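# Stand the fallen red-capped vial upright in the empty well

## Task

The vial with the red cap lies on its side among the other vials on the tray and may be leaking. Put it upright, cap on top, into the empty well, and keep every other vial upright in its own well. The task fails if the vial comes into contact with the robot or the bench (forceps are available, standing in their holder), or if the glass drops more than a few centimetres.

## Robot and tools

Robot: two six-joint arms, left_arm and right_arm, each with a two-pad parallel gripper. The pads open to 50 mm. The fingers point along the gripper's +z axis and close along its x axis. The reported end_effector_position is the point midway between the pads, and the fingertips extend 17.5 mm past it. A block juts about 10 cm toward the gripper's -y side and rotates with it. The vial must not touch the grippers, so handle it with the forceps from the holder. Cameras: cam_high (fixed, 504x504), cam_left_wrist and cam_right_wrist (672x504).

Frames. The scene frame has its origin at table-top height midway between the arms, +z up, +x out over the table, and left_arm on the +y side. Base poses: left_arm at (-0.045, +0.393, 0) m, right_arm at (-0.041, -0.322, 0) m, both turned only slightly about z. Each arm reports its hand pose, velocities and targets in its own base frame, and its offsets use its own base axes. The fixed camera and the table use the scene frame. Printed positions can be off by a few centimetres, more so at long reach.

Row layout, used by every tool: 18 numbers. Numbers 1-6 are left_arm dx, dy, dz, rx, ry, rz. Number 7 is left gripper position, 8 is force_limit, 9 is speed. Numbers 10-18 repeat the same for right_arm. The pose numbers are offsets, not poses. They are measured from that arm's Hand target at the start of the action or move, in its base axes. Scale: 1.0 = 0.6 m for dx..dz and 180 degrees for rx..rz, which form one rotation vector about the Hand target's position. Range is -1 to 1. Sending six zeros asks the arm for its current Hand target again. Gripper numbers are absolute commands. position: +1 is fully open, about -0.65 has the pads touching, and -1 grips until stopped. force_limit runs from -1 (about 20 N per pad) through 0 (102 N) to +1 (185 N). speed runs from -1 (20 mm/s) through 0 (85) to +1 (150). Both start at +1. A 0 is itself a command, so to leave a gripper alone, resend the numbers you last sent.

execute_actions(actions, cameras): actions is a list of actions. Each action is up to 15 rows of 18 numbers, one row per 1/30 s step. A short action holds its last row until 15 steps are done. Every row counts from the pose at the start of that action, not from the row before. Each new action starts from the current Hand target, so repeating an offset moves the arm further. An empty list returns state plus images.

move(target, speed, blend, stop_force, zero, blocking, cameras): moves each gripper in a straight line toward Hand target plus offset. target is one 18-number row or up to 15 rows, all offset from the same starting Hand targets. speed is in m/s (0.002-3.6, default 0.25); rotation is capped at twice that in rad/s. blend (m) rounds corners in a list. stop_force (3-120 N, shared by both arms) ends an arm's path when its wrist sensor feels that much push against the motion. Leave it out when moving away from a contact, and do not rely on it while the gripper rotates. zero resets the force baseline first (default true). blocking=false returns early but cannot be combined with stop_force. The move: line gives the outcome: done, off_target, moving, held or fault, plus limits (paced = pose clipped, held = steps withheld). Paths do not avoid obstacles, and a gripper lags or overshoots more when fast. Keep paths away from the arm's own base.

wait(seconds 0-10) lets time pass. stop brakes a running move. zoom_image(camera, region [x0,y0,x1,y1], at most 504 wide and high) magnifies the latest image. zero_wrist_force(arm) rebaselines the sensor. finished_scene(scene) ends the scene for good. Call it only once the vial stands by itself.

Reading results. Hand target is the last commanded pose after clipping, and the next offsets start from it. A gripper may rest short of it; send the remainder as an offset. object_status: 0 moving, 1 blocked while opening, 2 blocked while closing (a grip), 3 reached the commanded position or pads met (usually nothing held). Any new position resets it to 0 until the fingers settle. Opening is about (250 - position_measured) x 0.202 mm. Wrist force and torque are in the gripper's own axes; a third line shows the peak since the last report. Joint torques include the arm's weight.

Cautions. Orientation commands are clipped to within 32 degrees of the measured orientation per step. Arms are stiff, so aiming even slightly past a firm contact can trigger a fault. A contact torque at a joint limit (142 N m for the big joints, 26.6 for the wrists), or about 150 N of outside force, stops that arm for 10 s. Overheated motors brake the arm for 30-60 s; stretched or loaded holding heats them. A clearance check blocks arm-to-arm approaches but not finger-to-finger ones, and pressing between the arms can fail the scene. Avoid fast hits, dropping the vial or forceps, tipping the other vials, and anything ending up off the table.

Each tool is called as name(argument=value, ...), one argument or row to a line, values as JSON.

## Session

execute_actions(
  actions=[],
)

Scene clock: 0.00 s.
left_arm: end_effector_position=(+0.5277, -0.4798, +0.2358) position_measured=3 object_status=3 end_effector_quat_wxyz=(+0.003, +0.719, -0.669, +0.187) | right_arm: end_effector_position=(+0.8477, +0.0492, +0.3952) position_measured=3 object_status=3 end_effector_quat_wxyz=(+0.417, -0.228, +0.879, +0.035)
Joint positions: left_arm=[-0.952 -1.239 1.56 -2.262 -1.502 2.131] | right_arm=[3.32 -2.046 -1.228 -0.581 1.692 -1.844]
Joint velocities: within noise
Joint torques (N m): no reading
Wrist force (N): no reading
Wrist torque (N m): no reading
Wrist force, peak (N): no reading
Hand target: left_arm +0.5277, -0.4798, +0.2358; +0.003, +0.719, -0.669, +0.187 | right_arm +0.8477, +0.0492, +0.3952; +0.417, -0.228, +0.879, +0.035
Tool commands: left_gripper/position=+1.0 left_gripper/force_limit=+1.0 left_gripper/speed=+1.0 right_gripper/position=+1.0 right_gripper/force_limit=+1.0 right_gripper/speed=+1.0

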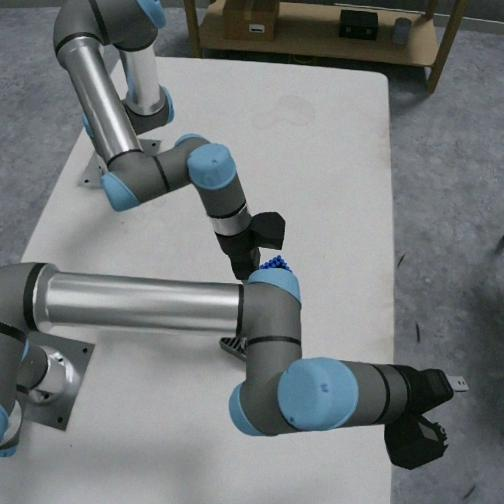

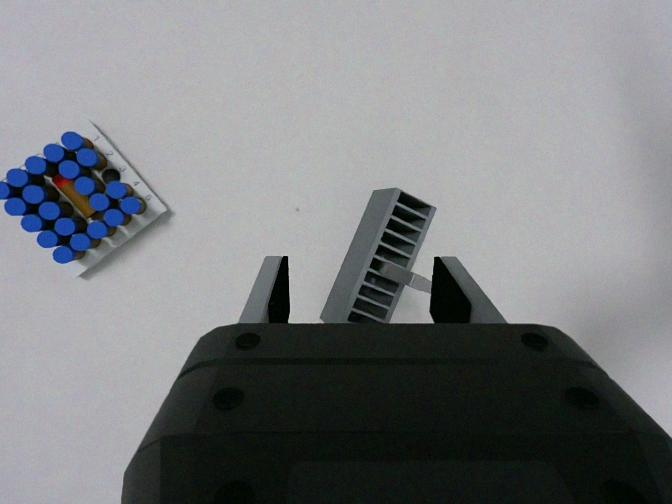

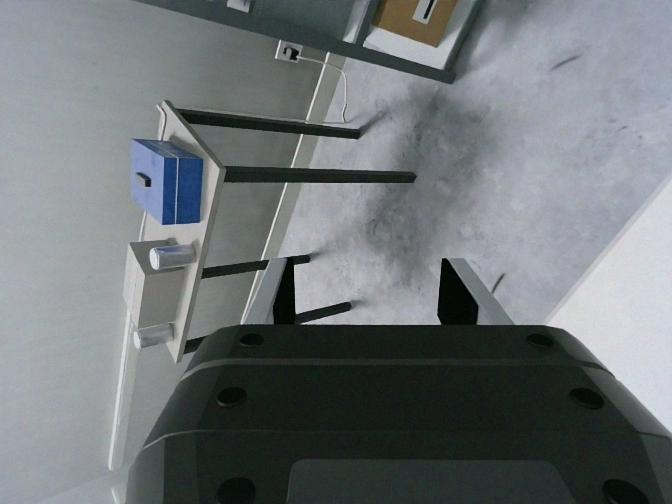

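zoom_image(
  camera="cam_left_wrist",
  region=[0, 110, 180, 290],
)

zoom_image(
  camera="cam_left_wrist",
  region=[300, 170, 460, 330],
)

Scaled by 2.800 from the camera's 672x504 image, which has a finer 960x720 frame.

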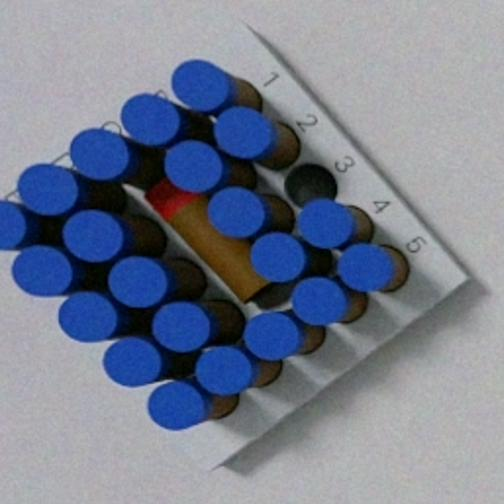

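Scaled by 3.150 from the camera's 672x504 image, which has a finer 960x720 frame.

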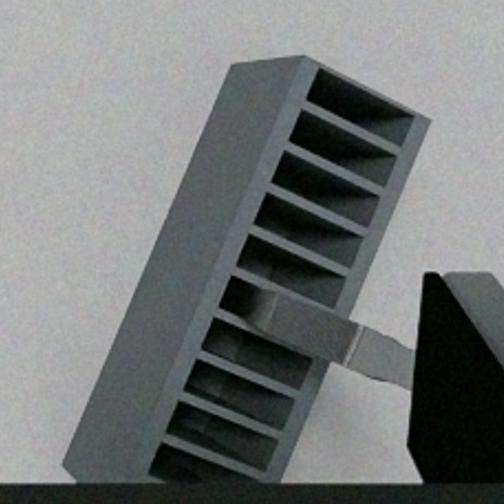

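move(
  target=[
    [-0.4628,0.633,0.357,0,0,0,1,1,1,0,0,0,0,0,0,1,1,1],
    [-0.4628,0.633,0.357,0,0,0,1,1,1,-0.5845,0.413,-0.1587,-0.1857,0.2116,0.2279,1,1,1],
  ],
  speed=[0.35,0.35],
  cameras=["cam_high","cam_right_wrist"],
)

zoom_image(
  camera="cam_right_wrist",
  region=[60, 60, 320, 260],
)

zoom_image(
  camera="cam_right_wrist",
  region=[380, 100, 640, 300],
)

Scene clock: 70.63 s.
left_arm: end_effector_position=(+0.2500, -0.1000, +0.4500) position_measured=3 object_status=3 end_effector_quat_wxyz=(+0.003, +0.719, -0.669, +0.187) | right_arm: end_effector_position=(+0.4972, +0.2971, +0.3000) position_measured=3 object_status=3 end_effector_quat_wxyz=(+0.000, -0.594, +0.805, +0.000)
Joint positions: left_arm=[-0.995 -2.371 1.846 -1.412 -1.486 2.09] | right_arm=[3.913 -1.742 -1.455 -1.516 1.57 -2.071]
Joint torques (N m): left_arm=[9.68 -2.92 -29.49 -3.17 -1.28 1.59] | right_arm=[1.78 41.27 13.93 2.3 -0.76 1.33]
Wrist force (N): left_arm=[0.0 0.0 0.2] | right_arm=[-1.7 -1.5 1.2]
Wrist torque (N m): left_arm=[0.01 0.02 0.05] | right_arm=[-0.29 0.13 -0.27]
Wrist force, peak (N): left_arm=[-2.4 1.5 -2.8] | right_arm=[-3.2 1.7 2.0]
Hand target: left_arm +0.2500, -0.1000, +0.4500; +0.003, +0.719, -0.669, +0.187 | right_arm +0.4970, +0.2970, +0.2999; -0.001, -0.594, +0.805, +0.000
Off the commanded pose: left_arm 0.000 m, 0 deg | right_arm 0.000 m, 0 deg.
move: done
Images, in order (width x height): cam_high 504x504, cam_right_wrist 672x504.

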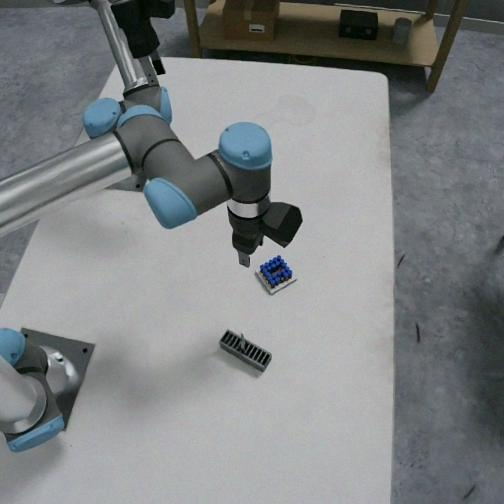

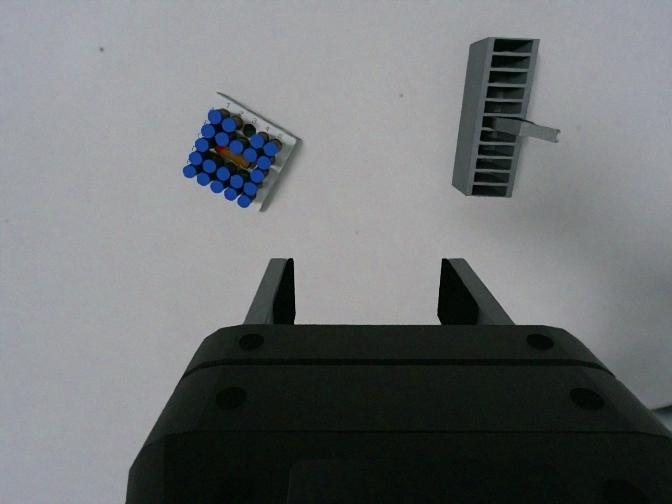

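Scaled by 1.938 from the camera's 672x504 image, which has a finer 960x720 frame.

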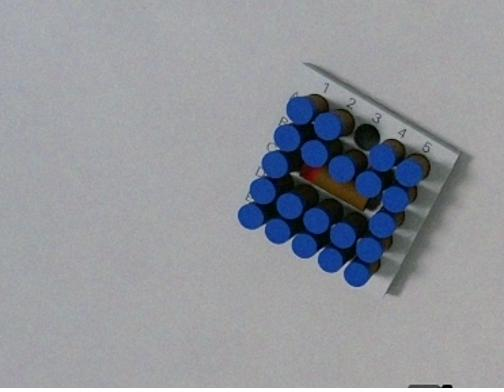

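Scaled by 1.938 from the camera's 672x504 image, which has a finer 960x720 frame.

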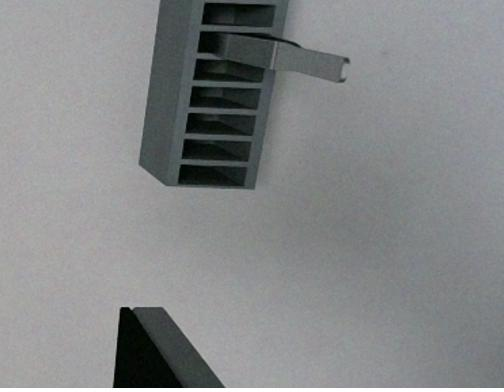

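move(
  target=[0,0,0,0,0,0,1,1,1,0.0083,-0.2125,-0.2332,0,0,-0.0083,1,1,1],
  speed=0.2,
  cameras=["cam_right_wrist"],
)

zoom_image(
  camera="cam_right_wrist",
  region=[270, 150, 470, 330],
)

Scene clock: 88.60 s.
left_arm: end_effector_position=(+0.2500, -0.1000, +0.4500) position_measured=3 object_status=3 end_effector_quat_wxyz=(+0.003, +0.719, -0.669, +0.187) | right_arm: end_effector_position=(+0.5020, +0.1695, +0.1600) position_measured=3 object_status=3 end_effector_quat_wxyz=(-0.001, -0.583, +0.812, +0.000)
Joint positions: left_arm=[-0.995 -2.371 1.846 -1.412 -1.486 2.09] | right_arm=[3.722 -1.706 -1.868 -1.14 1.57 -2.236]
Joint torques (N m): left_arm=[9.24 -1.51 -29.69 -4.34 -1.26 1.62] | right_arm=[0.86 37.1 25.02 4.16 1.83 3.05]
Wrist force (N): left_arm=[0.1 0.0 0.2] | right_arm=[-1.6 -2.1 0.8]
Wrist torque (N m): left_arm=[0.00 0.01 0.05] | right_arm=[-0.33 0.11 -0.28]
Wrist force, peak (N): left_arm=[0.2 0.2 0.4] | right_arm=[0.2 -3.0 3.0]
Hand target: left_arm +0.2500, -0.1000, +0.4500; +0.003, +0.719, -0.669, +0.187 | right_arm +0.5020, +0.1695, +0.1600; -0.001, -0.583, +0.812, +0.000
Off the commanded pose: left_arm 0.000 m, 0 deg | right_arm 0.000 m, 0 deg.
move: done
Images, in order (width x height): cam_right_wrist 672x504.

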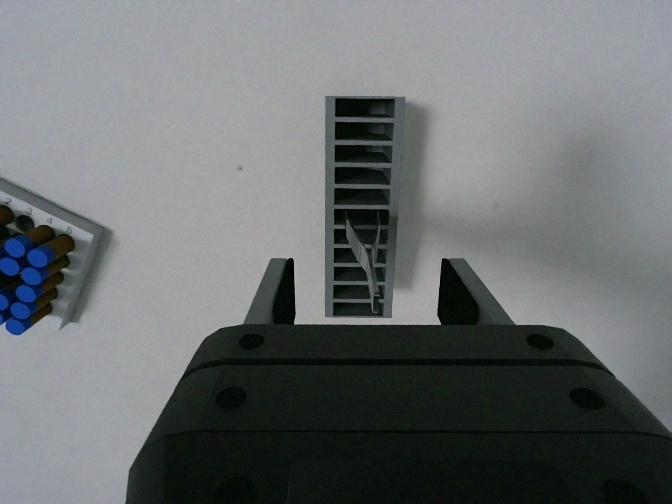

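Scaled by 2.520 from the camera's 672x504 image, which has a finer 960x720 frame.

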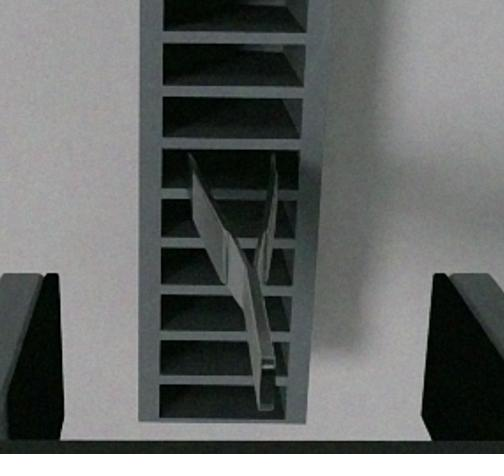

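move(
  target=[
    [0,0,0,0,0,0,1,1,1,-0.0013,-0.0038,-0.02,0,0,0,1,-0.8,-0.8],
    [0,0,0,0,0,0,1,1,1,-0.0013,-0.0038,-0.0933,0,0,0,1,-0.8,-0.8],
    [0,0,0,0,0,0,1,1,1,-0.0013,-0.0038,-0.0933,0,0,0,-0.37,-0.8,-0.8],
  ],
  speed=0.08,
  blend=[0.003,0,0],
  cameras=["cam_right_wrist"],
)

zoom_image(
  camera="cam_right_wrist",
  region=[310, 220, 420, 330],
)

Scene clock: 99.90 s.
left_arm: end_effector_position=(+0.2500, -0.1000, +0.4500) position_measured=3 object_status=3 end_effector_quat_wxyz=(+0.003, +0.719, -0.669, +0.187) | right_arm: end_effector_position=(+0.5013, +0.1673, +0.1040) position_measured=208 object_status=0 end_effector_quat_wxyz=(-0.001, -0.583, +0.812, +0.000)
Joint positions: left_arm=[-0.995 -2.371 1.846 -1.412 -1.486 2.09] | right_arm=[3.719 -1.771 -1.953 -0.989 1.57 -2.239]
Joint torques (N m): left_arm=[8.78 0.01 -29.53 -4.41 -1.3 1.36] | right_arm=[3.51 37.41 32.31 4.4 -0.42 3.1]
Wrist force (N): left_arm=[0.1 0.0 0.3] | right_arm=[-1.8 -2.0 0.5]
Wrist torque (N m): left_arm=[0.00 0.00 0.06] | right_arm=[-0.33 0.14 -0.24]
Wrist force, peak (N): left_arm=[0.2 0.0 0.6] | right_arm=[-1.7 -1.8 2.6]
Hand target: left_arm +0.2500, -0.1000, +0.4500; +0.003, +0.719, -0.669, +0.187 | right_arm +0.5012, +0.1672, +0.1040; -0.001, -0.583, +0.812, +0.000
Off the commanded pose: left_arm 0.000 m, 0 deg | right_arm 0.000 m, 0 deg.
move: done
Images, in order (width x height): cam_right_wrist 672x504.

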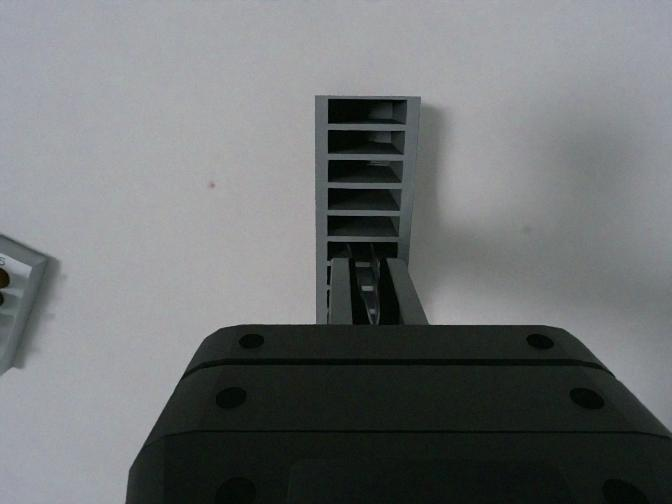

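Scaled by 4.582 from the camera's 672x504 image, which has a finer 960x720 frame.

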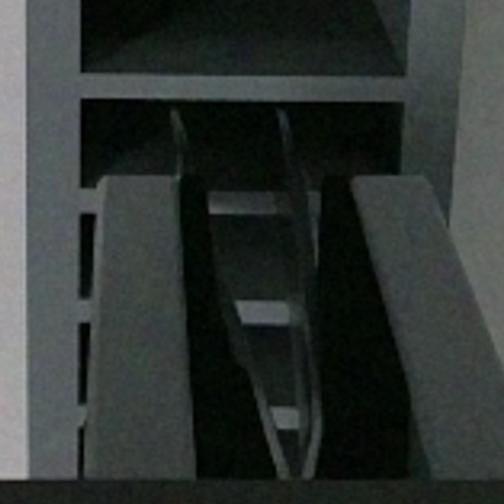

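move(
  target=[
    [0,0,0,0,0,0,1,1,1,0,0,0.16,0,0,0,-0.37,-0.8,-0.8],
    [0,0,0,0,0,0,1,1,1,0.0693,0.383,0.16,0,0,0.34,-0.37,-0.8,-0.8],
    [0,0,0,0,0,0,1,1,1,0.0693,0.383,0.085,0,0,0.34,-0.37,-0.8,-0.8],
  ],
  speed=[0.1,0.25,0.12],
  blend=[0.01,0.01,0],
  cameras=["cam_right_wrist"],
)

zoom_image(
  camera="cam_right_wrist",
  region=[310, 150, 430, 270],
)

Scene clock: 130.97 s.
left_arm: end_effector_position=(+0.2500, -0.1000, +0.4500) position_measured=3 object_status=3 end_effector_quat_wxyz=(+0.003, +0.719, -0.669, +0.187) | right_arm: end_effector_position=(+0.5428, +0.3970, +0.1550) position_measured=208 object_status=3 end_effector_quat_wxyz=(+0.000, +0.916, -0.402, +0.001)
Joint positions: left_arm=[-0.995 -2.371 1.846 -1.412 -1.486 2.09] | right_arm=[3.973 -2.032 -1.445 -1.236 1.569 -3.053]
Joint torques (N m): left_arm=[8.9 1.48 -29.2 -4.33 -1.27 1.18] | right_arm=[-8.84 51.92 34.05 3.17 1.37 -2.09]
Wrist force (N): left_arm=[0.1 0.1 0.1] | right_arm=[-1.8 -1.8 1.9]
Wrist torque (N m): left_arm=[0.02 0.00 0.06] | right_arm=[-0.34 0.12 -0.28]
Wrist force, peak (N): left_arm=[0.5 0.1 0.4] | right_arm=[-2.0 -1.6 3.8]
Hand target: left_arm +0.2500, -0.1000, +0.4500; +0.003, +0.719, -0.669, +0.187 | right_arm +0.5428, +0.3970, +0.1550; +0.000, +0.916, -0.402, +0.001
Off the commanded pose: left_arm 0.000 m, 0 deg | right_arm 0.000 m, 0 deg.
move: done
Images, in order (width x height): cam_right_wrist 672x504.

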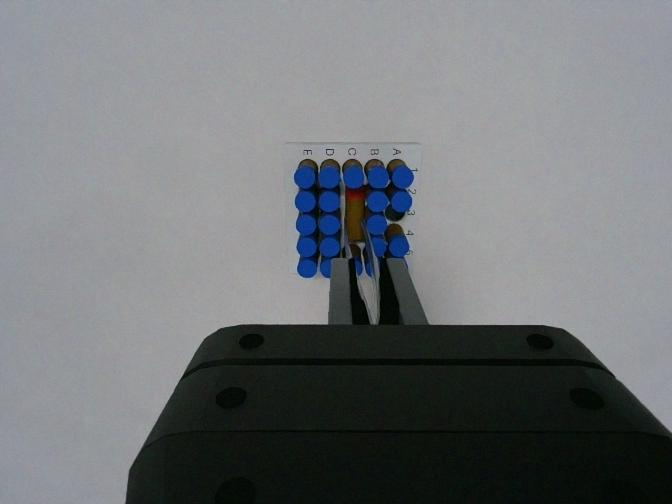

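Scaled by 4.200 from the camera's 672x504 image, which has a finer 960x720 frame.

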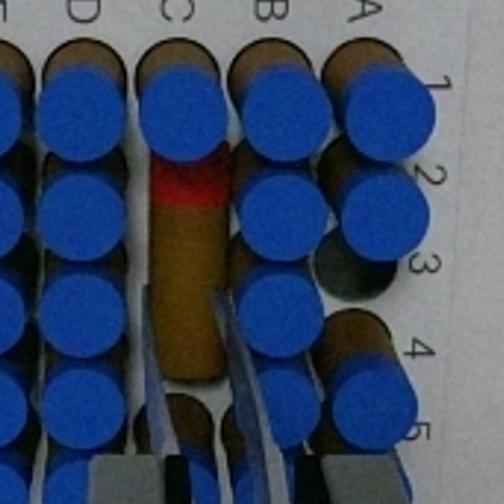

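move(
  target=[
    [0,0,0,0,0,0,1,1,1,-0.0005,-0.0043,0,0,0,0,-0.37,-0.8,-0.8],
    [0,0,0,0,0,0,1,1,1,-0.0005,-0.0043,0,0,0,0,-0.327,-0.8,-0.8],
    [0,0,0,0,0,0,1,1,1,-0.0005,-0.0043,-0.045,0,0,0,-0.327,-0.8,-0.8],
  ],
  speed=0.08,
  cameras=["cam_right_wrist"],
)

zoom_image(
  camera="cam_right_wrist",
  region=[300, 150, 410, 270],
)

Scene clock: 148.73 s.
left_arm: end_effector_position=(+0.2500, -0.1000, +0.4500) position_measured=3 object_status=3 end_effector_quat_wxyz=(+0.003, +0.719, -0.669, +0.187) | right_arm: end_effector_position=(+0.5425, +0.3944, +0.1278) position_measured=201 object_status=3 end_effector_quat_wxyz=(+0.001, +0.916, -0.402, +0.001) end_effector_velocity=(+0.000, +0.000, +0.001) end_effector_angular_velocity=(-0.002, +0.002, +0.000)
Joint positions: left_arm=[-0.995 -2.371 1.846 -1.412 -1.486 2.09] | right_arm=[3.971 -2.051 -1.49 -1.172 1.569 -3.055]
Joint velocities: left_arm=[within noise] | right_arm=[0 0 0.003 -0.006 0 0.001]
Joint torques (N m): left_arm=[8.63 2.73 -29.34 -4.32 -1.11 1.18] | right_arm=[1.32 52.71 36.87 2.02 -0.73 1.25]
Wrist force (N): left_arm=[0.1 0.1 0.3] | right_arm=[-1.9 -1.8 1.3]
Wrist torque (N m): left_arm=[0.02 0.01 0.05] | right_arm=[-0.31 0.15 -0.21]
Wrist force, peak (N): left_arm=[0.1 0.3 0.5] | right_arm=[-2.0 -1.8 2.3]
Hand target: left_arm +0.2500, -0.1000, +0.4500; +0.003, +0.719, -0.669, +0.187 | right_arm +0.5425, +0.3945, +0.1280; +0.000, +0.916, -0.402, +0.001
Off the commanded pose: left_arm 0.000 m, 0 deg | right_arm 0.000 m, 0 deg.
move: done
Images, in order (width x height): cam_right_wrist 672x504.

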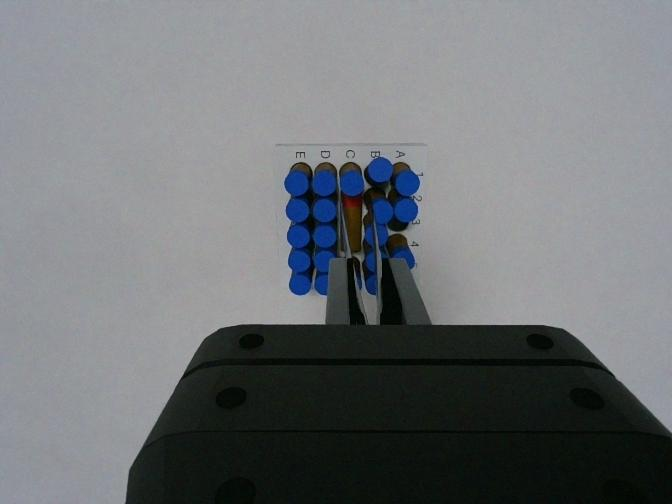

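Scaled by 4.200 from the camera's 672x504 image, which has a finer 960x720 frame.

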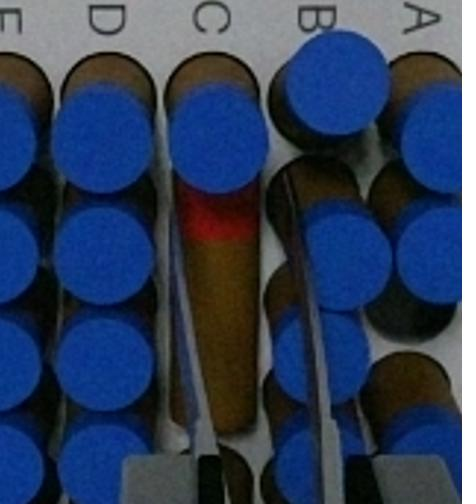

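zoom_image(
  camera="cam_right_wrist",
  region=[325, 150, 400, 240],
)

zoom_image(
  camera="cam_right_wrist",
  region=[320, 235, 420, 330],
)

Scaled by 5.600 from the camera's 672x504 image, which has a finer 960x720 frame.

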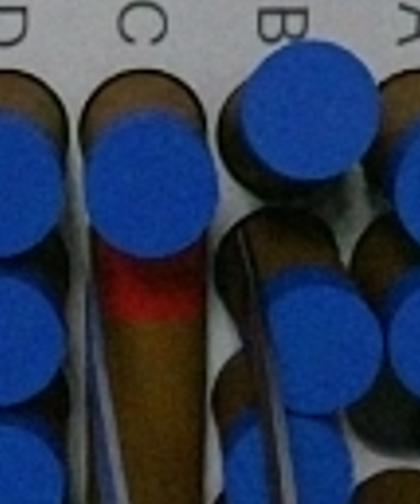

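Scaled by 5.040 from the camera's 672x504 image, which has a finer 960x720 frame.

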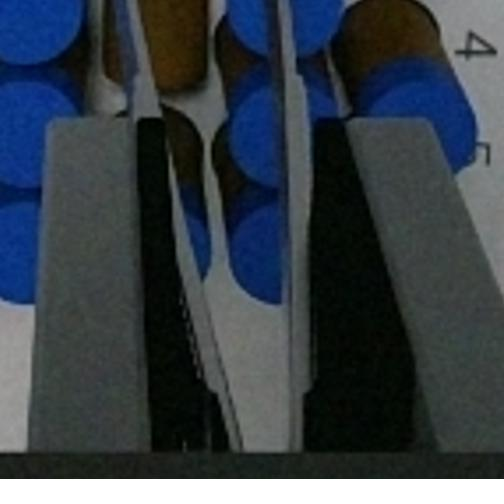

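move(
  target=[0,0,0,0,0,0,1,1,1,0,0,0.07,0,0,0,-0.327,-0.8,-0.8],
  speed=0.05,
  cameras=["cam_right_wrist"],
)

zoom_image(
  camera="cam_right_wrist",
  region=[290, 130, 430, 270],
)

Scene clock: 178.13 s.
left_arm: end_effector_position=(+0.2500, -0.1000, +0.4500) position_measured=3 object_status=3 end_effector_quat_wxyz=(+0.003, +0.719, -0.669, +0.187) | right_arm: end_effector_position=(+0.5426, +0.3945, +0.1703) position_measured=201 object_status=3 end_effector_quat_wxyz=(+0.000, +0.916, -0.402, +0.001) end_effector_velocity=(-0.001, +0.000, -0.003) end_effector_angular_velocity=(-0.002, +0.002, +0.002)
Joint positions: left_arm=[-0.995 -2.371 1.846 -1.412 -1.486 2.09] | right_arm=[3.971 -2.017 -1.427 -1.269 1.569 -3.055]
Joint velocities: left_arm=[within noise] | right_arm=[0.001 -0.003 -0.004 0.005 0 -0.001]
Joint torques (N m): left_arm=[8.31 4.89 -29.81 -4.36 -1.19 1.05] | right_arm=[1.46 39.14 13.66 5.13 -0.85 2.98]
Wrist force (N): left_arm=[0.1 0.0 0.3] | right_arm=[-2.1 -2.0 1.7]
Wrist torque (N m): left_arm=[0.00 0.01 0.05] | right_arm=[-0.37 0.16 -0.20]
Wrist force, peak (N): left_arm=[0.3 0.0 0.5] | right_arm=[-2.1 -1.9 2.5]
Hand target: left_arm +0.2500, -0.1000, +0.4500; +0.003, +0.719, -0.669, +0.187 | right_arm +0.5425, +0.3945, +0.1700; +0.000, +0.916, -0.402, +0.001
Off the commanded pose: left_arm 0.000 m, 0 deg | right_arm 0.000 m, 0 deg.
move: done
Images, in order (width x height): cam_right_wrist 672x504.

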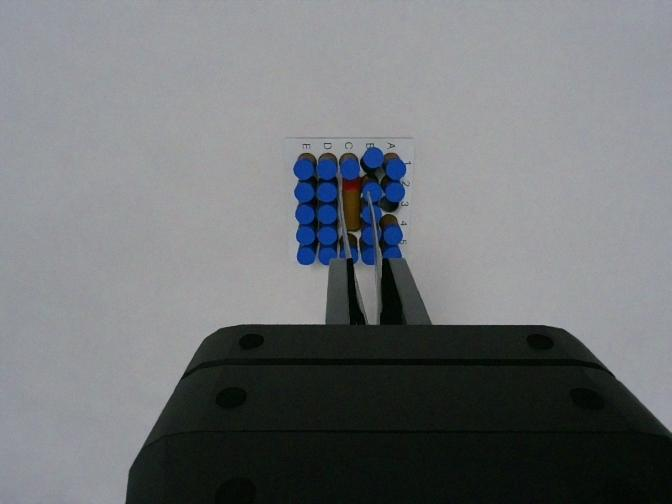

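Scaled by 3.600 from the camera's 672x504 image, which has a finer 960x720 frame.

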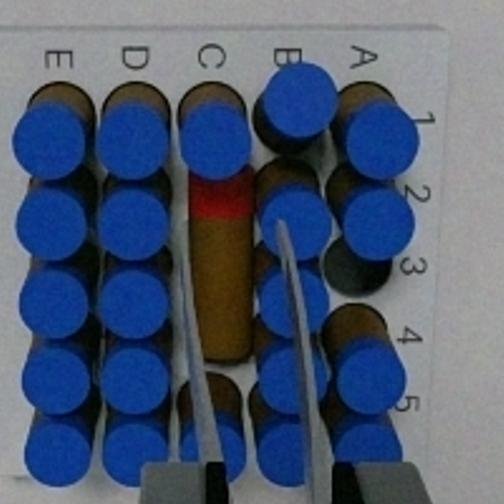

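move(
  target=[
    [0,0,0,0,0,0,1,1,1,0.064,0.0308,0,-0.0357,0.0389,0,-0.40,-0.8,-0.8],
    [0,0,0,0,0,0,1,1,1,0.064,0.0308,-0.045,-0.0357,0.0389,0,-0.40,-0.8,-0.8],
  ],
  speed=0.1,
  cameras=["cam_right_wrist"],
)

zoom_image(
  camera="cam_right_wrist",
  region=[280, 130, 430, 330],
)

Scene clock: 210.50 s.
left_arm: end_effector_position=(+0.2500, -0.1000, +0.4500) position_measured=3 object_status=3 end_effector_quat_wxyz=(+0.003, +0.719, -0.669, +0.187) | right_arm: end_effector_position=(+0.5809, +0.4129, +0.1429) position_measured=212 object_status=3 end_effector_quat_wxyz=(+0.076, +0.912, -0.401, -0.033)
Joint positions: left_arm=[-0.995 -2.371 1.846 -1.412 -1.486 2.09] | right_arm=[3.944 -2.234 -1.12 -1.525 1.579 -3.082]
Joint torques (N m): left_arm=[8.49 5.95 -29.5 -4.41 -1.1 0.8] | right_arm=[5.62 61.1 34.45 1.57 0.38 3.42]
Wrist force (N): left_arm=[0.1 0.1 0.3] | right_arm=[-2.0 -1.7 1.3]
Wrist torque (N m): left_arm=[0.02 0.01 0.06] | right_arm=[-0.28 0.17 -0.26]
Wrist force, peak (N): left_arm=[0.1 0.4 0.4] | right_arm=[-2.1 -1.9 3.2]
Hand target: left_arm +0.2500, -0.1000, +0.4500; +0.003, +0.719, -0.669, +0.187 | right_arm +0.5809, +0.4129, +0.1430; +0.076, +0.912, -0.401, -0.033
Off the commanded pose: left_arm 0.000 m, 0 deg | right_arm 0.000 m, 0 deg.
move: done
Images, in order (width x height): cam_right_wrist 672x504.

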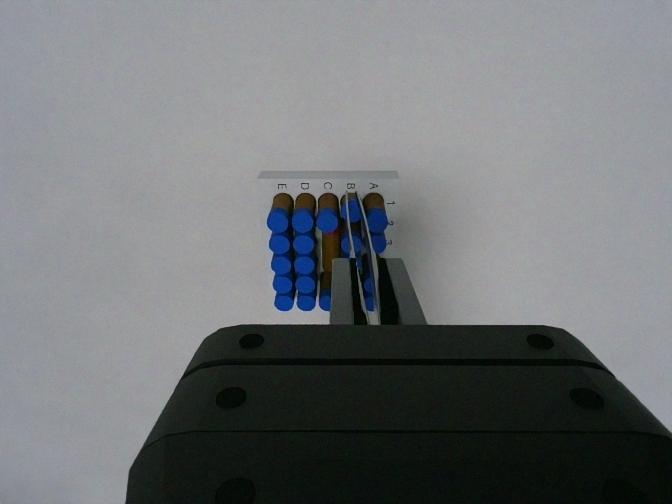

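Scaled by 2.520 from the camera's 672x504 image, which has a finer 960x720 frame.

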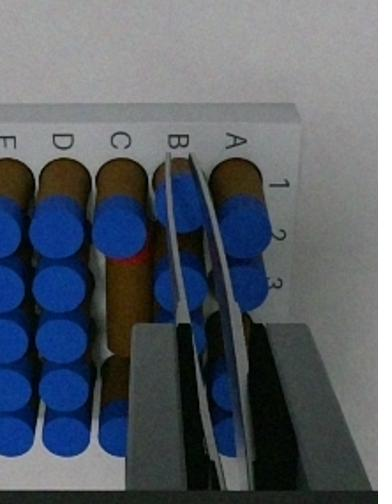

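move(
  target=[0,0,0,0,0,0,1,1,1,0,0,-0.0167,0,0,0,-0.4,-0.8,-0.8],
  speed=0.03,
  stop_force=4,
  cameras=["cam_right_wrist"],
)

Scene clock: 249.37 s.
left_arm: end_effector_position=(+0.2500, -0.1000, +0.4500) position_measured=3 object_status=3 end_effector_quat_wxyz=(+0.003, +0.719, -0.669, +0.187) | right_arm: end_effector_position=(+0.5809, +0.4129, +0.1330) position_measured=212 object_status=3 end_effector_quat_wxyz=(+0.076, +0.912, -0.401, -0.033)
Joint positions: left_arm=[-0.995 -2.371 1.846 -1.412 -1.486 2.09] | right_arm=[3.945 -2.24 -1.136 -1.503 1.579 -3.082]
Joint torques (N m): left_arm=[7.82 7.12 -28.92 -4.38 -1.03 0.88] | right_arm=[5.66 62.05 35.51 1.41 -1.12 3.26]
Wrist force (N): left_arm=[0.1 0.2 0.2] | right_arm=[-2.2 -1.5 1.2]
Wrist torque (N m): left_arm=[0.03 0.01 0.05] | right_arm=[-0.29 0.21 -0.24]
Wrist force, peak (N): left_arm=[0.0 0.1 0.6] | right_arm=[-2.2 -1.8 1.8]
Hand target: left_arm +0.2500, -0.1000, +0.4500; +0.003, +0.719, -0.669, +0.187 | right_arm +0.5809, +0.4129, +0.1330; +0.076, +0.912, -0.401, -0.033
Off the commanded pose: left_arm 0.000 m, 0 deg | right_arm 0.000 m, 0 deg.
move: done
Images, in order (width x height): cam_right_wrist 672x504.

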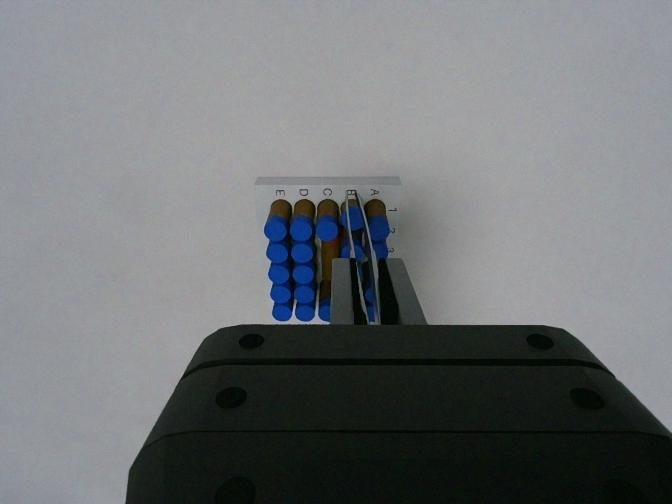

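zoom_image(
  camera="cam_right_wrist",
  region=[240, 160, 420, 295],
)

Scaled by 2.800 from the camera's 672x504 image, which has a finer 960x720 frame.

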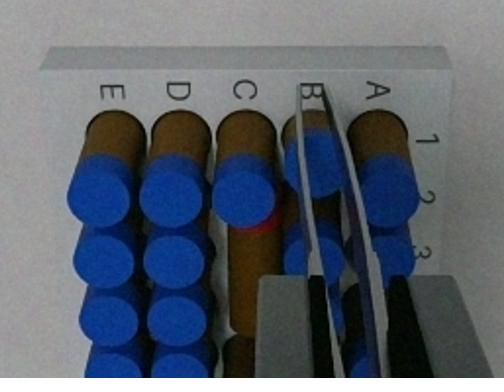

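move(
  target=[0,0,0,0,0,0,1,1,1,-0.0123,-0.0113,0,0,0,0,-0.4,-0.8,-0.8],
  speed=0.015,
  stop_force=5,
  cameras=["cam_right_wrist"],
)

zoom_image(
  camera="cam_right_wrist",
  region=[240, 160, 420, 295],
)

Scene clock: 259.77 s.
left_arm: end_effector_position=(+0.2500, -0.1000, +0.4500) position_measured=3 object_status=3 end_effector_quat_wxyz=(+0.003, +0.719, -0.669, +0.187) | right_arm: end_effector_position=(+0.5735, +0.4062, +0.1330) position_measured=212 object_status=3 end_effector_quat_wxyz=(+0.076, +0.912, -0.401, -0.033)
Joint positions: left_arm=[-0.995 -2.371 1.846 -1.412 -1.486 2.09] | right_arm=[3.945 -2.214 -1.178 -1.486 1.58 -3.082]
Joint torques (N m): left_arm=[7.92 7.64 -29.37 -4.38 -1.07 0.73] | right_arm=[5.08 45.65 34.82 1.51 1.93 2.83]
Wrist force (N): left_arm=[0.0 0.0 0.5] | right_arm=[-1.9 -1.8 1.2]
Wrist torque (N m): left_arm=[0.00 0.01 0.06] | right_arm=[-0.30 0.16 -0.27]
Wrist force, peak (N): left_arm=[0.3 0.0 0.5] | right_arm=[-2.0 -2.2 1.5]
Hand target: left_arm +0.2500, -0.1000, +0.4500; +0.003, +0.719, -0.669, +0.187 | right_arm +0.5735, +0.4062, +0.1330; +0.076, +0.912, -0.401, -0.033
Off the commanded pose: left_arm 0.000 m, 0 deg | right_arm 0.000 m, 0 deg.
move: done
Images, in order (width x height): cam_right_wrist 672x504.

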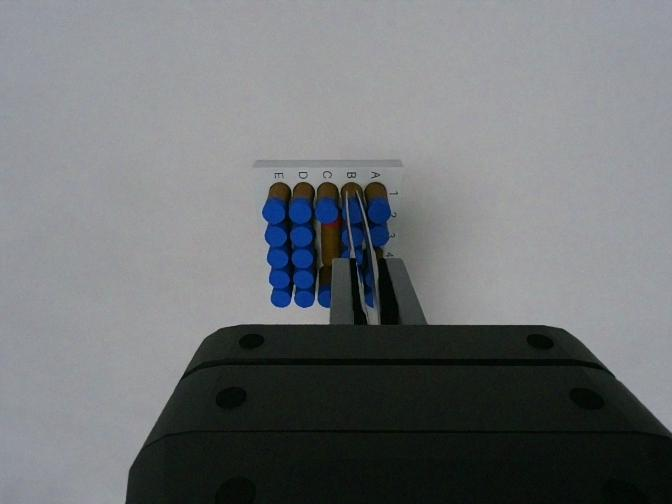

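Scaled by 2.800 from the camera's 672x504 image, which has a finer 960x720 frame.

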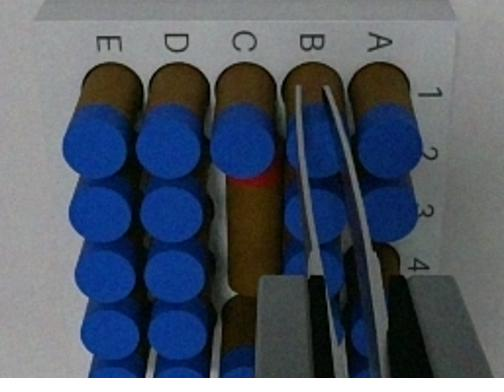

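zoom_image(
  camera="cam_right_wrist",
  region=[305, 170, 400, 241],
)

Scaled by 5.305 from the camera's 672x504 image, which has a finer 960x720 frame.

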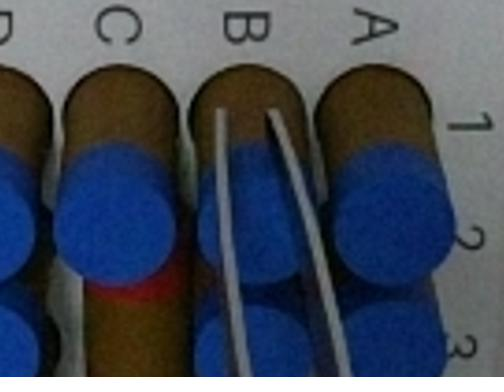

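move(
  target=[
    [0,0,0,0,0,0,1,1,1,0.0073,0.0068,0,0,0,0,-0.4,-0.8,-0.8],
    [0,0,0,0,0,0,1,1,1,0.0073,0.0068,0.0417,0,0,0,-0.4,-0.8,-0.8],
    [0,0,0,0,0,0,1,1,1,-0.0505,-0.0153,0.0312,0,0,0,-0.327,-0.8,-0.8],
  ],
  speed=[0.03,0.06,0.06],
  blend=[0,0.003,0],
  cameras=["cam_right_wrist"],
)

zoom_image(
  camera="cam_right_wrist",
  region=[250, 100, 420, 228],
)

Scene clock: 277.20 s.
left_arm: end_effector_position=(+0.2500, -0.1000, +0.4500) position_measured=3 object_status=3 end_effector_quat_wxyz=(+0.003, +0.719, -0.669, +0.187) | right_arm: end_effector_position=(+0.5432, +0.3970, +0.1517) position_measured=201 object_status=3 end_effector_quat_wxyz=(+0.076, +0.912, -0.401, -0.033)
Joint positions: left_arm=[-0.995 -2.371 1.846 -1.412 -1.486 2.09] | right_arm=[3.967 -2.129 -1.269 -1.481 1.583 -3.06]
Joint torques (N m): left_arm=[8.01 9.62 -29.57 -4.44 -1.05 0.6] | right_arm=[-8.66 42.28 35.58 1.58 -1.17 -2.39]
Wrist force (N): left_arm=[0.1 0.3 0.4] | right_arm=[-2.1 -1.9 1.4]
Wrist torque (N m): left_arm=[0.05 0.01 0.06] | right_arm=[-0.34 0.18 -0.32]
Wrist force, peak (N): left_arm=[0.2 0.2 0.5] | right_arm=[-2.2 -1.9 2.9]
Hand target: left_arm +0.2500, -0.1000, +0.4500; +0.003, +0.719, -0.669, +0.187 | right_arm +0.5432, +0.3970, +0.1517; +0.076, +0.912, -0.401, -0.033
Off the commanded pose: left_arm 0.000 m, 0 deg | right_arm 0.000 m, 0 deg.
move: done
Images, in order (width x height): cam_right_wrist 672x504.

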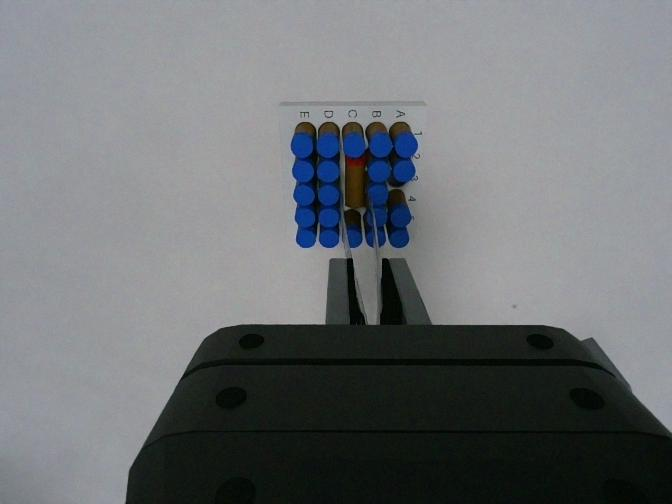

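Scaled by 2.965 from the camera's 672x504 image, which has a finer 960x720 frame.

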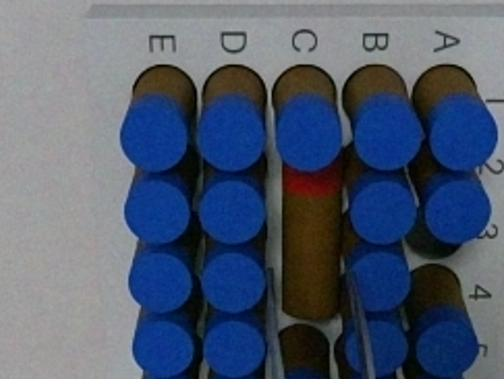

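move(
  target=[0,0,0,0,0,0,1,1,1,0.00135,-0.00147,-0.0167,0,0,0,-0.327,-0.8,-0.8],
  speed=0.03,
  stop_force=3,
  cameras=["cam_right_wrist"],
)

zoom_image(
  camera="cam_right_wrist",
  region=[300, 130, 410, 213],
)

Scene clock: 326.97 s.
left_arm: end_effector_position=(+0.2500, -0.1000, +0.4500) position_measured=3 object_status=3 end_effector_quat_wxyz=(+0.003, +0.719, -0.669, +0.187) | right_arm: end_effector_position=(+0.5441, +0.3961, +0.1417) position_measured=201 object_status=3 end_effector_quat_wxyz=(+0.076, +0.912, -0.401, -0.033)
Joint positions: left_arm=[-0.995 -2.371 1.846 -1.412 -1.486 2.09] | right_arm=[3.966 -2.136 -1.284 -1.458 1.583 -3.062]
Joint torques (N m): left_arm=[7.83 11.28 -29.23 -4.45 -1.05 0.62] | right_arm=[0.43 57.32 35.56 1.58 -0.99 0.02]
Wrist force (N): left_arm=[0.0 0.0 0.3] | right_arm=[-2.2 -1.7 1.4]
Wrist torque (N m): left_arm=[0.00 0.01 0.05] | right_arm=[-0.31 0.18 -0.25]
Wrist force, peak (N): left_arm=[-0.1 0.0 0.5] | right_arm=[-2.2 -2.1 1.6]
Hand target: left_arm +0.2500, -0.1000, +0.4500; +0.003, +0.719, -0.669, +0.187 | right_arm +0.5441, +0.3961, +0.1417; +0.076, +0.912, -0.401, -0.033
Off the commanded pose: left_arm 0.000 m, 0 deg | right_arm 0.000 m, 0 deg.
move: done
Images, in order (width x height): cam_right_wrist 672x504.

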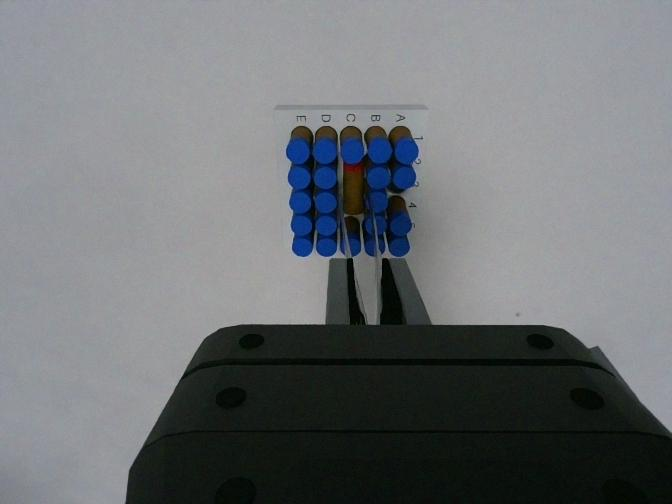

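Scaled by 4.582 from the camera's 672x504 image, which has a finer 960x720 frame.

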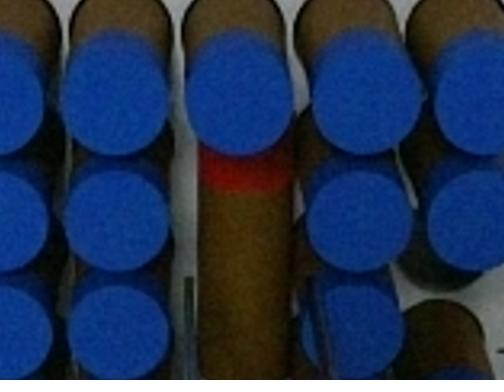

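zoom_image(
  camera="cam_right_wrist",
  region=[325, 170, 385, 215],
)

Scaled by 8.400 from the camera's 672x504 image, which has a finer 960x720 frame.

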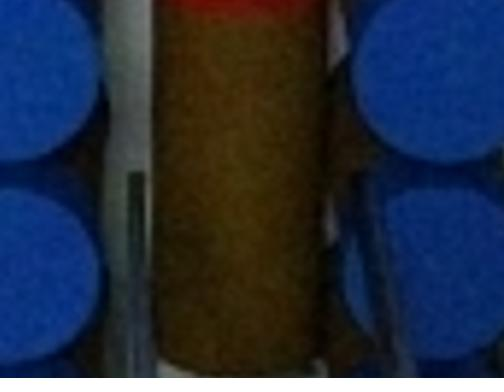

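move(
  target=[0,0,0,0,0,0,1,1,1,0,0,-0.0533,0,0,0,-0.327,-0.8,-0.8],
  speed=0.012,
  stop_force=3,
  cameras=["cam_right_wrist"],
)

zoom_image(
  camera="cam_right_wrist",
  region=[300, 150, 410, 233],
)

Scene clock: 343.53 s.
left_arm: end_effector_position=(+0.2500, -0.1000, +0.4500) position_measured=3 object_status=3 end_effector_quat_wxyz=(+0.003, +0.719, -0.669, +0.187) | right_arm: end_effector_position=(+0.5441, +0.3961, +0.1110) position_measured=201 object_status=3 end_effector_quat_wxyz=(+0.076, +0.912, -0.401, -0.033)
Joint positions: left_arm=[-0.995 -2.371 1.846 -1.412 -1.486 2.09] | right_arm=[3.966 -2.159 -1.329 -1.39 1.583 -3.062]
Joint torques (N m): left_arm=[7.12 12.48 -29.32 -4.38 -0.95 0.48] | right_arm=[1.34 55.42 33.23 2.32 1.38 2.88]
Wrist force (N): left_arm=[0.2 -0.1 0.4] | right_arm=[-1.6 -1.3 -1.3]
Wrist torque (N m): left_arm=[-0.01 -0.01 0.05] | right_arm=[-0.30 0.09 -0.22]
Wrist force, peak (N): left_arm=[0.1 0.3 0.5] | right_arm=[-1.8 2.5 -12.9]
Hand target: left_arm +0.2500, -0.1000, +0.4500; +0.003, +0.719, -0.669, +0.187 | right_arm +0.5441, +0.3961, +0.1110; +0.076, +0.912, -0.401, -0.033 (not the last commanded pose)
Off the commanded pose: left_arm 0.000 m, 0 deg | right_arm 0.001 m, 0 deg.
move: contact (right_arm)
Images, in order (width x height): cam_right_wrist 672x504.

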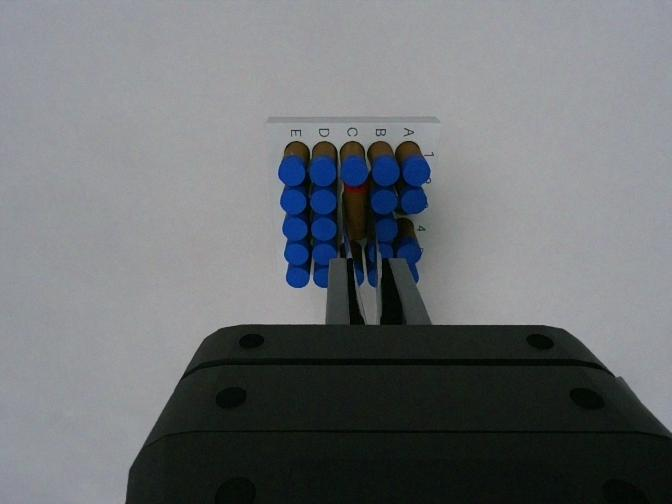

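Scaled by 4.582 from the camera's 672x504 image, which has a finer 960x720 frame.

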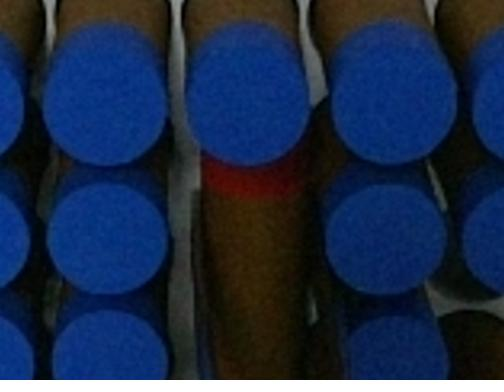

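zoom_image(
  camera="cam_right_wrist",
  region=[325, 180, 395, 262],
)

Scaled by 6.146 from the camera's 672x504 image, which has a finer 960x720 frame.

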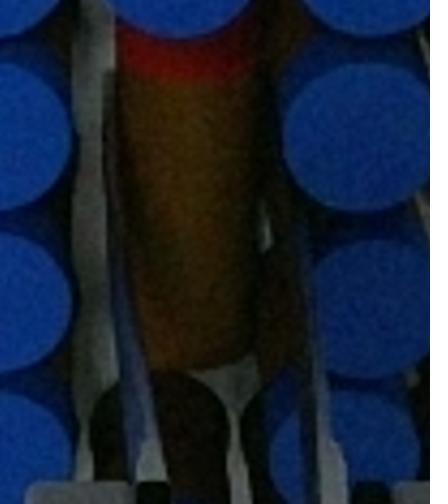

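move(
  target=[
    [0,0,0,0,0,0,1,1,1,0,0,0.0022,0,0,0,-0.327,-0.8,-0.8],
    [0,0,0,0,0,0,1,1,1,0,0,0.0022,0,0,0,-0.343,-0.8,-0.8],
  ],
  speed=0.02,
  cameras=["cam_right_wrist"],
)

zoom_image(
  camera="cam_right_wrist",
  region=[325, 180, 395, 262],
)

Scene clock: 389.43 s.
left_arm: end_effector_position=(+0.2500, -0.1000, +0.4500) position_measured=3 object_status=3 end_effector_quat_wxyz=(+0.003, +0.719, -0.669, +0.187) | right_arm: end_effector_position=(+0.5441, +0.3961, +0.1124) position_measured=203 object_status=3 end_effector_quat_wxyz=(+0.076, +0.912, -0.401, -0.033)
Joint positions: left_arm=[-0.995 -2.371 1.846 -1.412 -1.486 2.09] | right_arm=[3.966 -2.158 -1.327 -1.393 1.583 -3.062]
Joint torques (N m): left_arm=[7.33 13.74 -28.48 -4.33 -1 0.35] | right_arm=[0.83 53.43 28.46 3.73 1.4 2.9]
Wrist force (N): left_arm=[-0.2 0.1 0.1] | right_arm=[-1.9 -1.7 1.1]
Wrist torque (N m): left_arm=[0.02 0.06 0.05] | right_arm=[-0.30 0.13 -0.23]
Wrist force, peak (N): left_arm=[0.1 -0.2 0.6] | right_arm=[-2.5 -1.0 -2.3]
Hand target: left_arm +0.2500, -0.1000, +0.4500; +0.003, +0.719, -0.669, +0.187 | right_arm +0.5441, +0.3961, +0.1123; +0.076, +0.912, -0.401, -0.033
Off the commanded pose: left_arm 0.000 m, 0 deg | right_arm 0.000 m, 0 deg.
move: done
Images, in order (width x height): cam_right_wrist 672x504.

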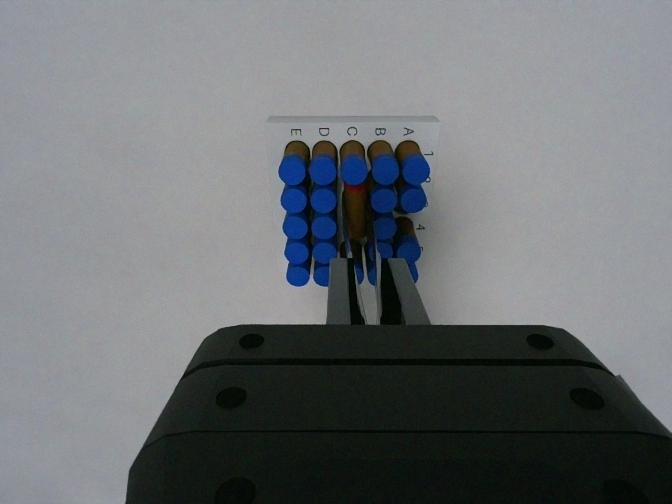

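Scaled by 6.146 from the camera's 672x504 image, which has a finer 960x720 frame.

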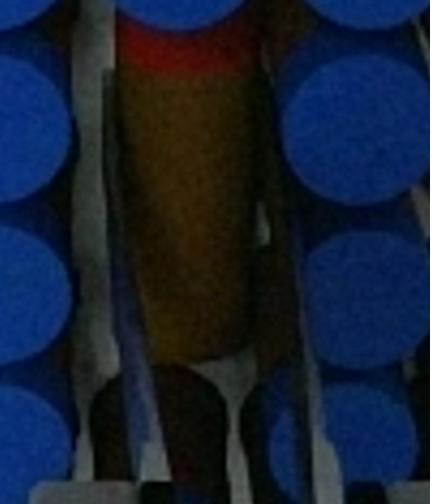

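move(
  target=[
    [0,0,0,0,0,0,1,1,1,0,0,0,0,0,0,-0.345,-0.8,-0.8],
    [0,0,0,0,0,0,1,1,1,0.01024,0.00938,0,-0.01877,0.02048,0,-0.345,-0.8,-0.8],
    [0,0,0,0,0,0,1,1,1,0.02044,0.01873,-0.0012,-0.03753,0.04096,0,-0.345,-0.8,-0.8],
  ],
  speed=0.06,
  blend=[0,0.003,0],
  cameras=["cam_right_wrist"],
)

zoom_image(
  camera="cam_right_wrist",
  region=[315, 180, 405, 272],
)

Scene clock: 401.27 s.
left_arm: end_effector_position=(+0.2500, -0.1000, +0.4500) position_measured=3 object_status=3 end_effector_quat_wxyz=(+0.003, +0.719, -0.669, +0.187) | right_arm: end_effector_position=(+0.5564, +0.4074, +0.1116) position_measured=203 object_status=3 end_effector_quat_wxyz=(+0.155, +0.902, -0.396, -0.068)
Joint positions: left_arm=[-0.995 -2.371 1.846 -1.412 -1.486 2.09] | right_arm=[3.959 -2.314 -1.05 -1.688 1.595 -3.071]
Joint torques (N m): left_arm=[6.89 14.96 -28.61 -4.35 -0.94 0.32] | right_arm=[-6.99 65.84 13.44 3.72 1.15 -1.8]
Wrist force (N): left_arm=[0.0 0.0 0.5] | right_arm=[-2.0 -2.2 1.4]
Wrist torque (N m): left_arm=[0.00 0.02 0.05] | right_arm=[-0.31 0.22 -0.26]
Wrist force, peak (N): left_arm=[0.1 -0.1 0.5] | right_arm=[-2.0 -2.7 1.9]
Hand target: left_arm +0.2500, -0.1000, +0.4500; +0.003, +0.719, -0.669, +0.187 | right_arm +0.5563, +0.4073, +0.1116; +0.155, +0.902, -0.396, -0.068
Off the commanded pose: left_arm 0.000 m, 0 deg | right_arm 0.000 m, 0 deg.
move: done
Images, in order (width x height): cam_right_wrist 672x504.

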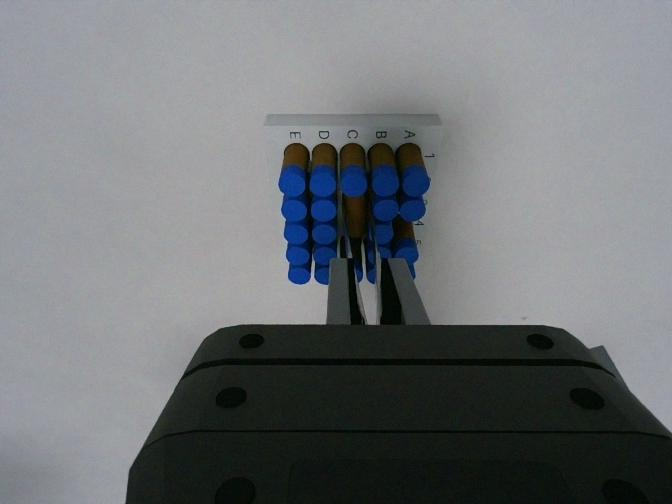

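Scaled by 5.478 from the camera's 672x504 image, which has a finer 960x720 frame.

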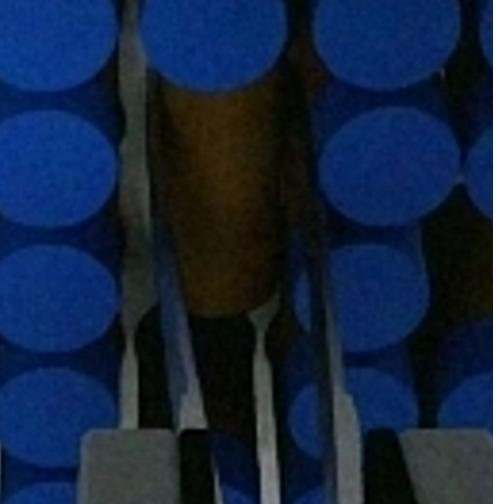

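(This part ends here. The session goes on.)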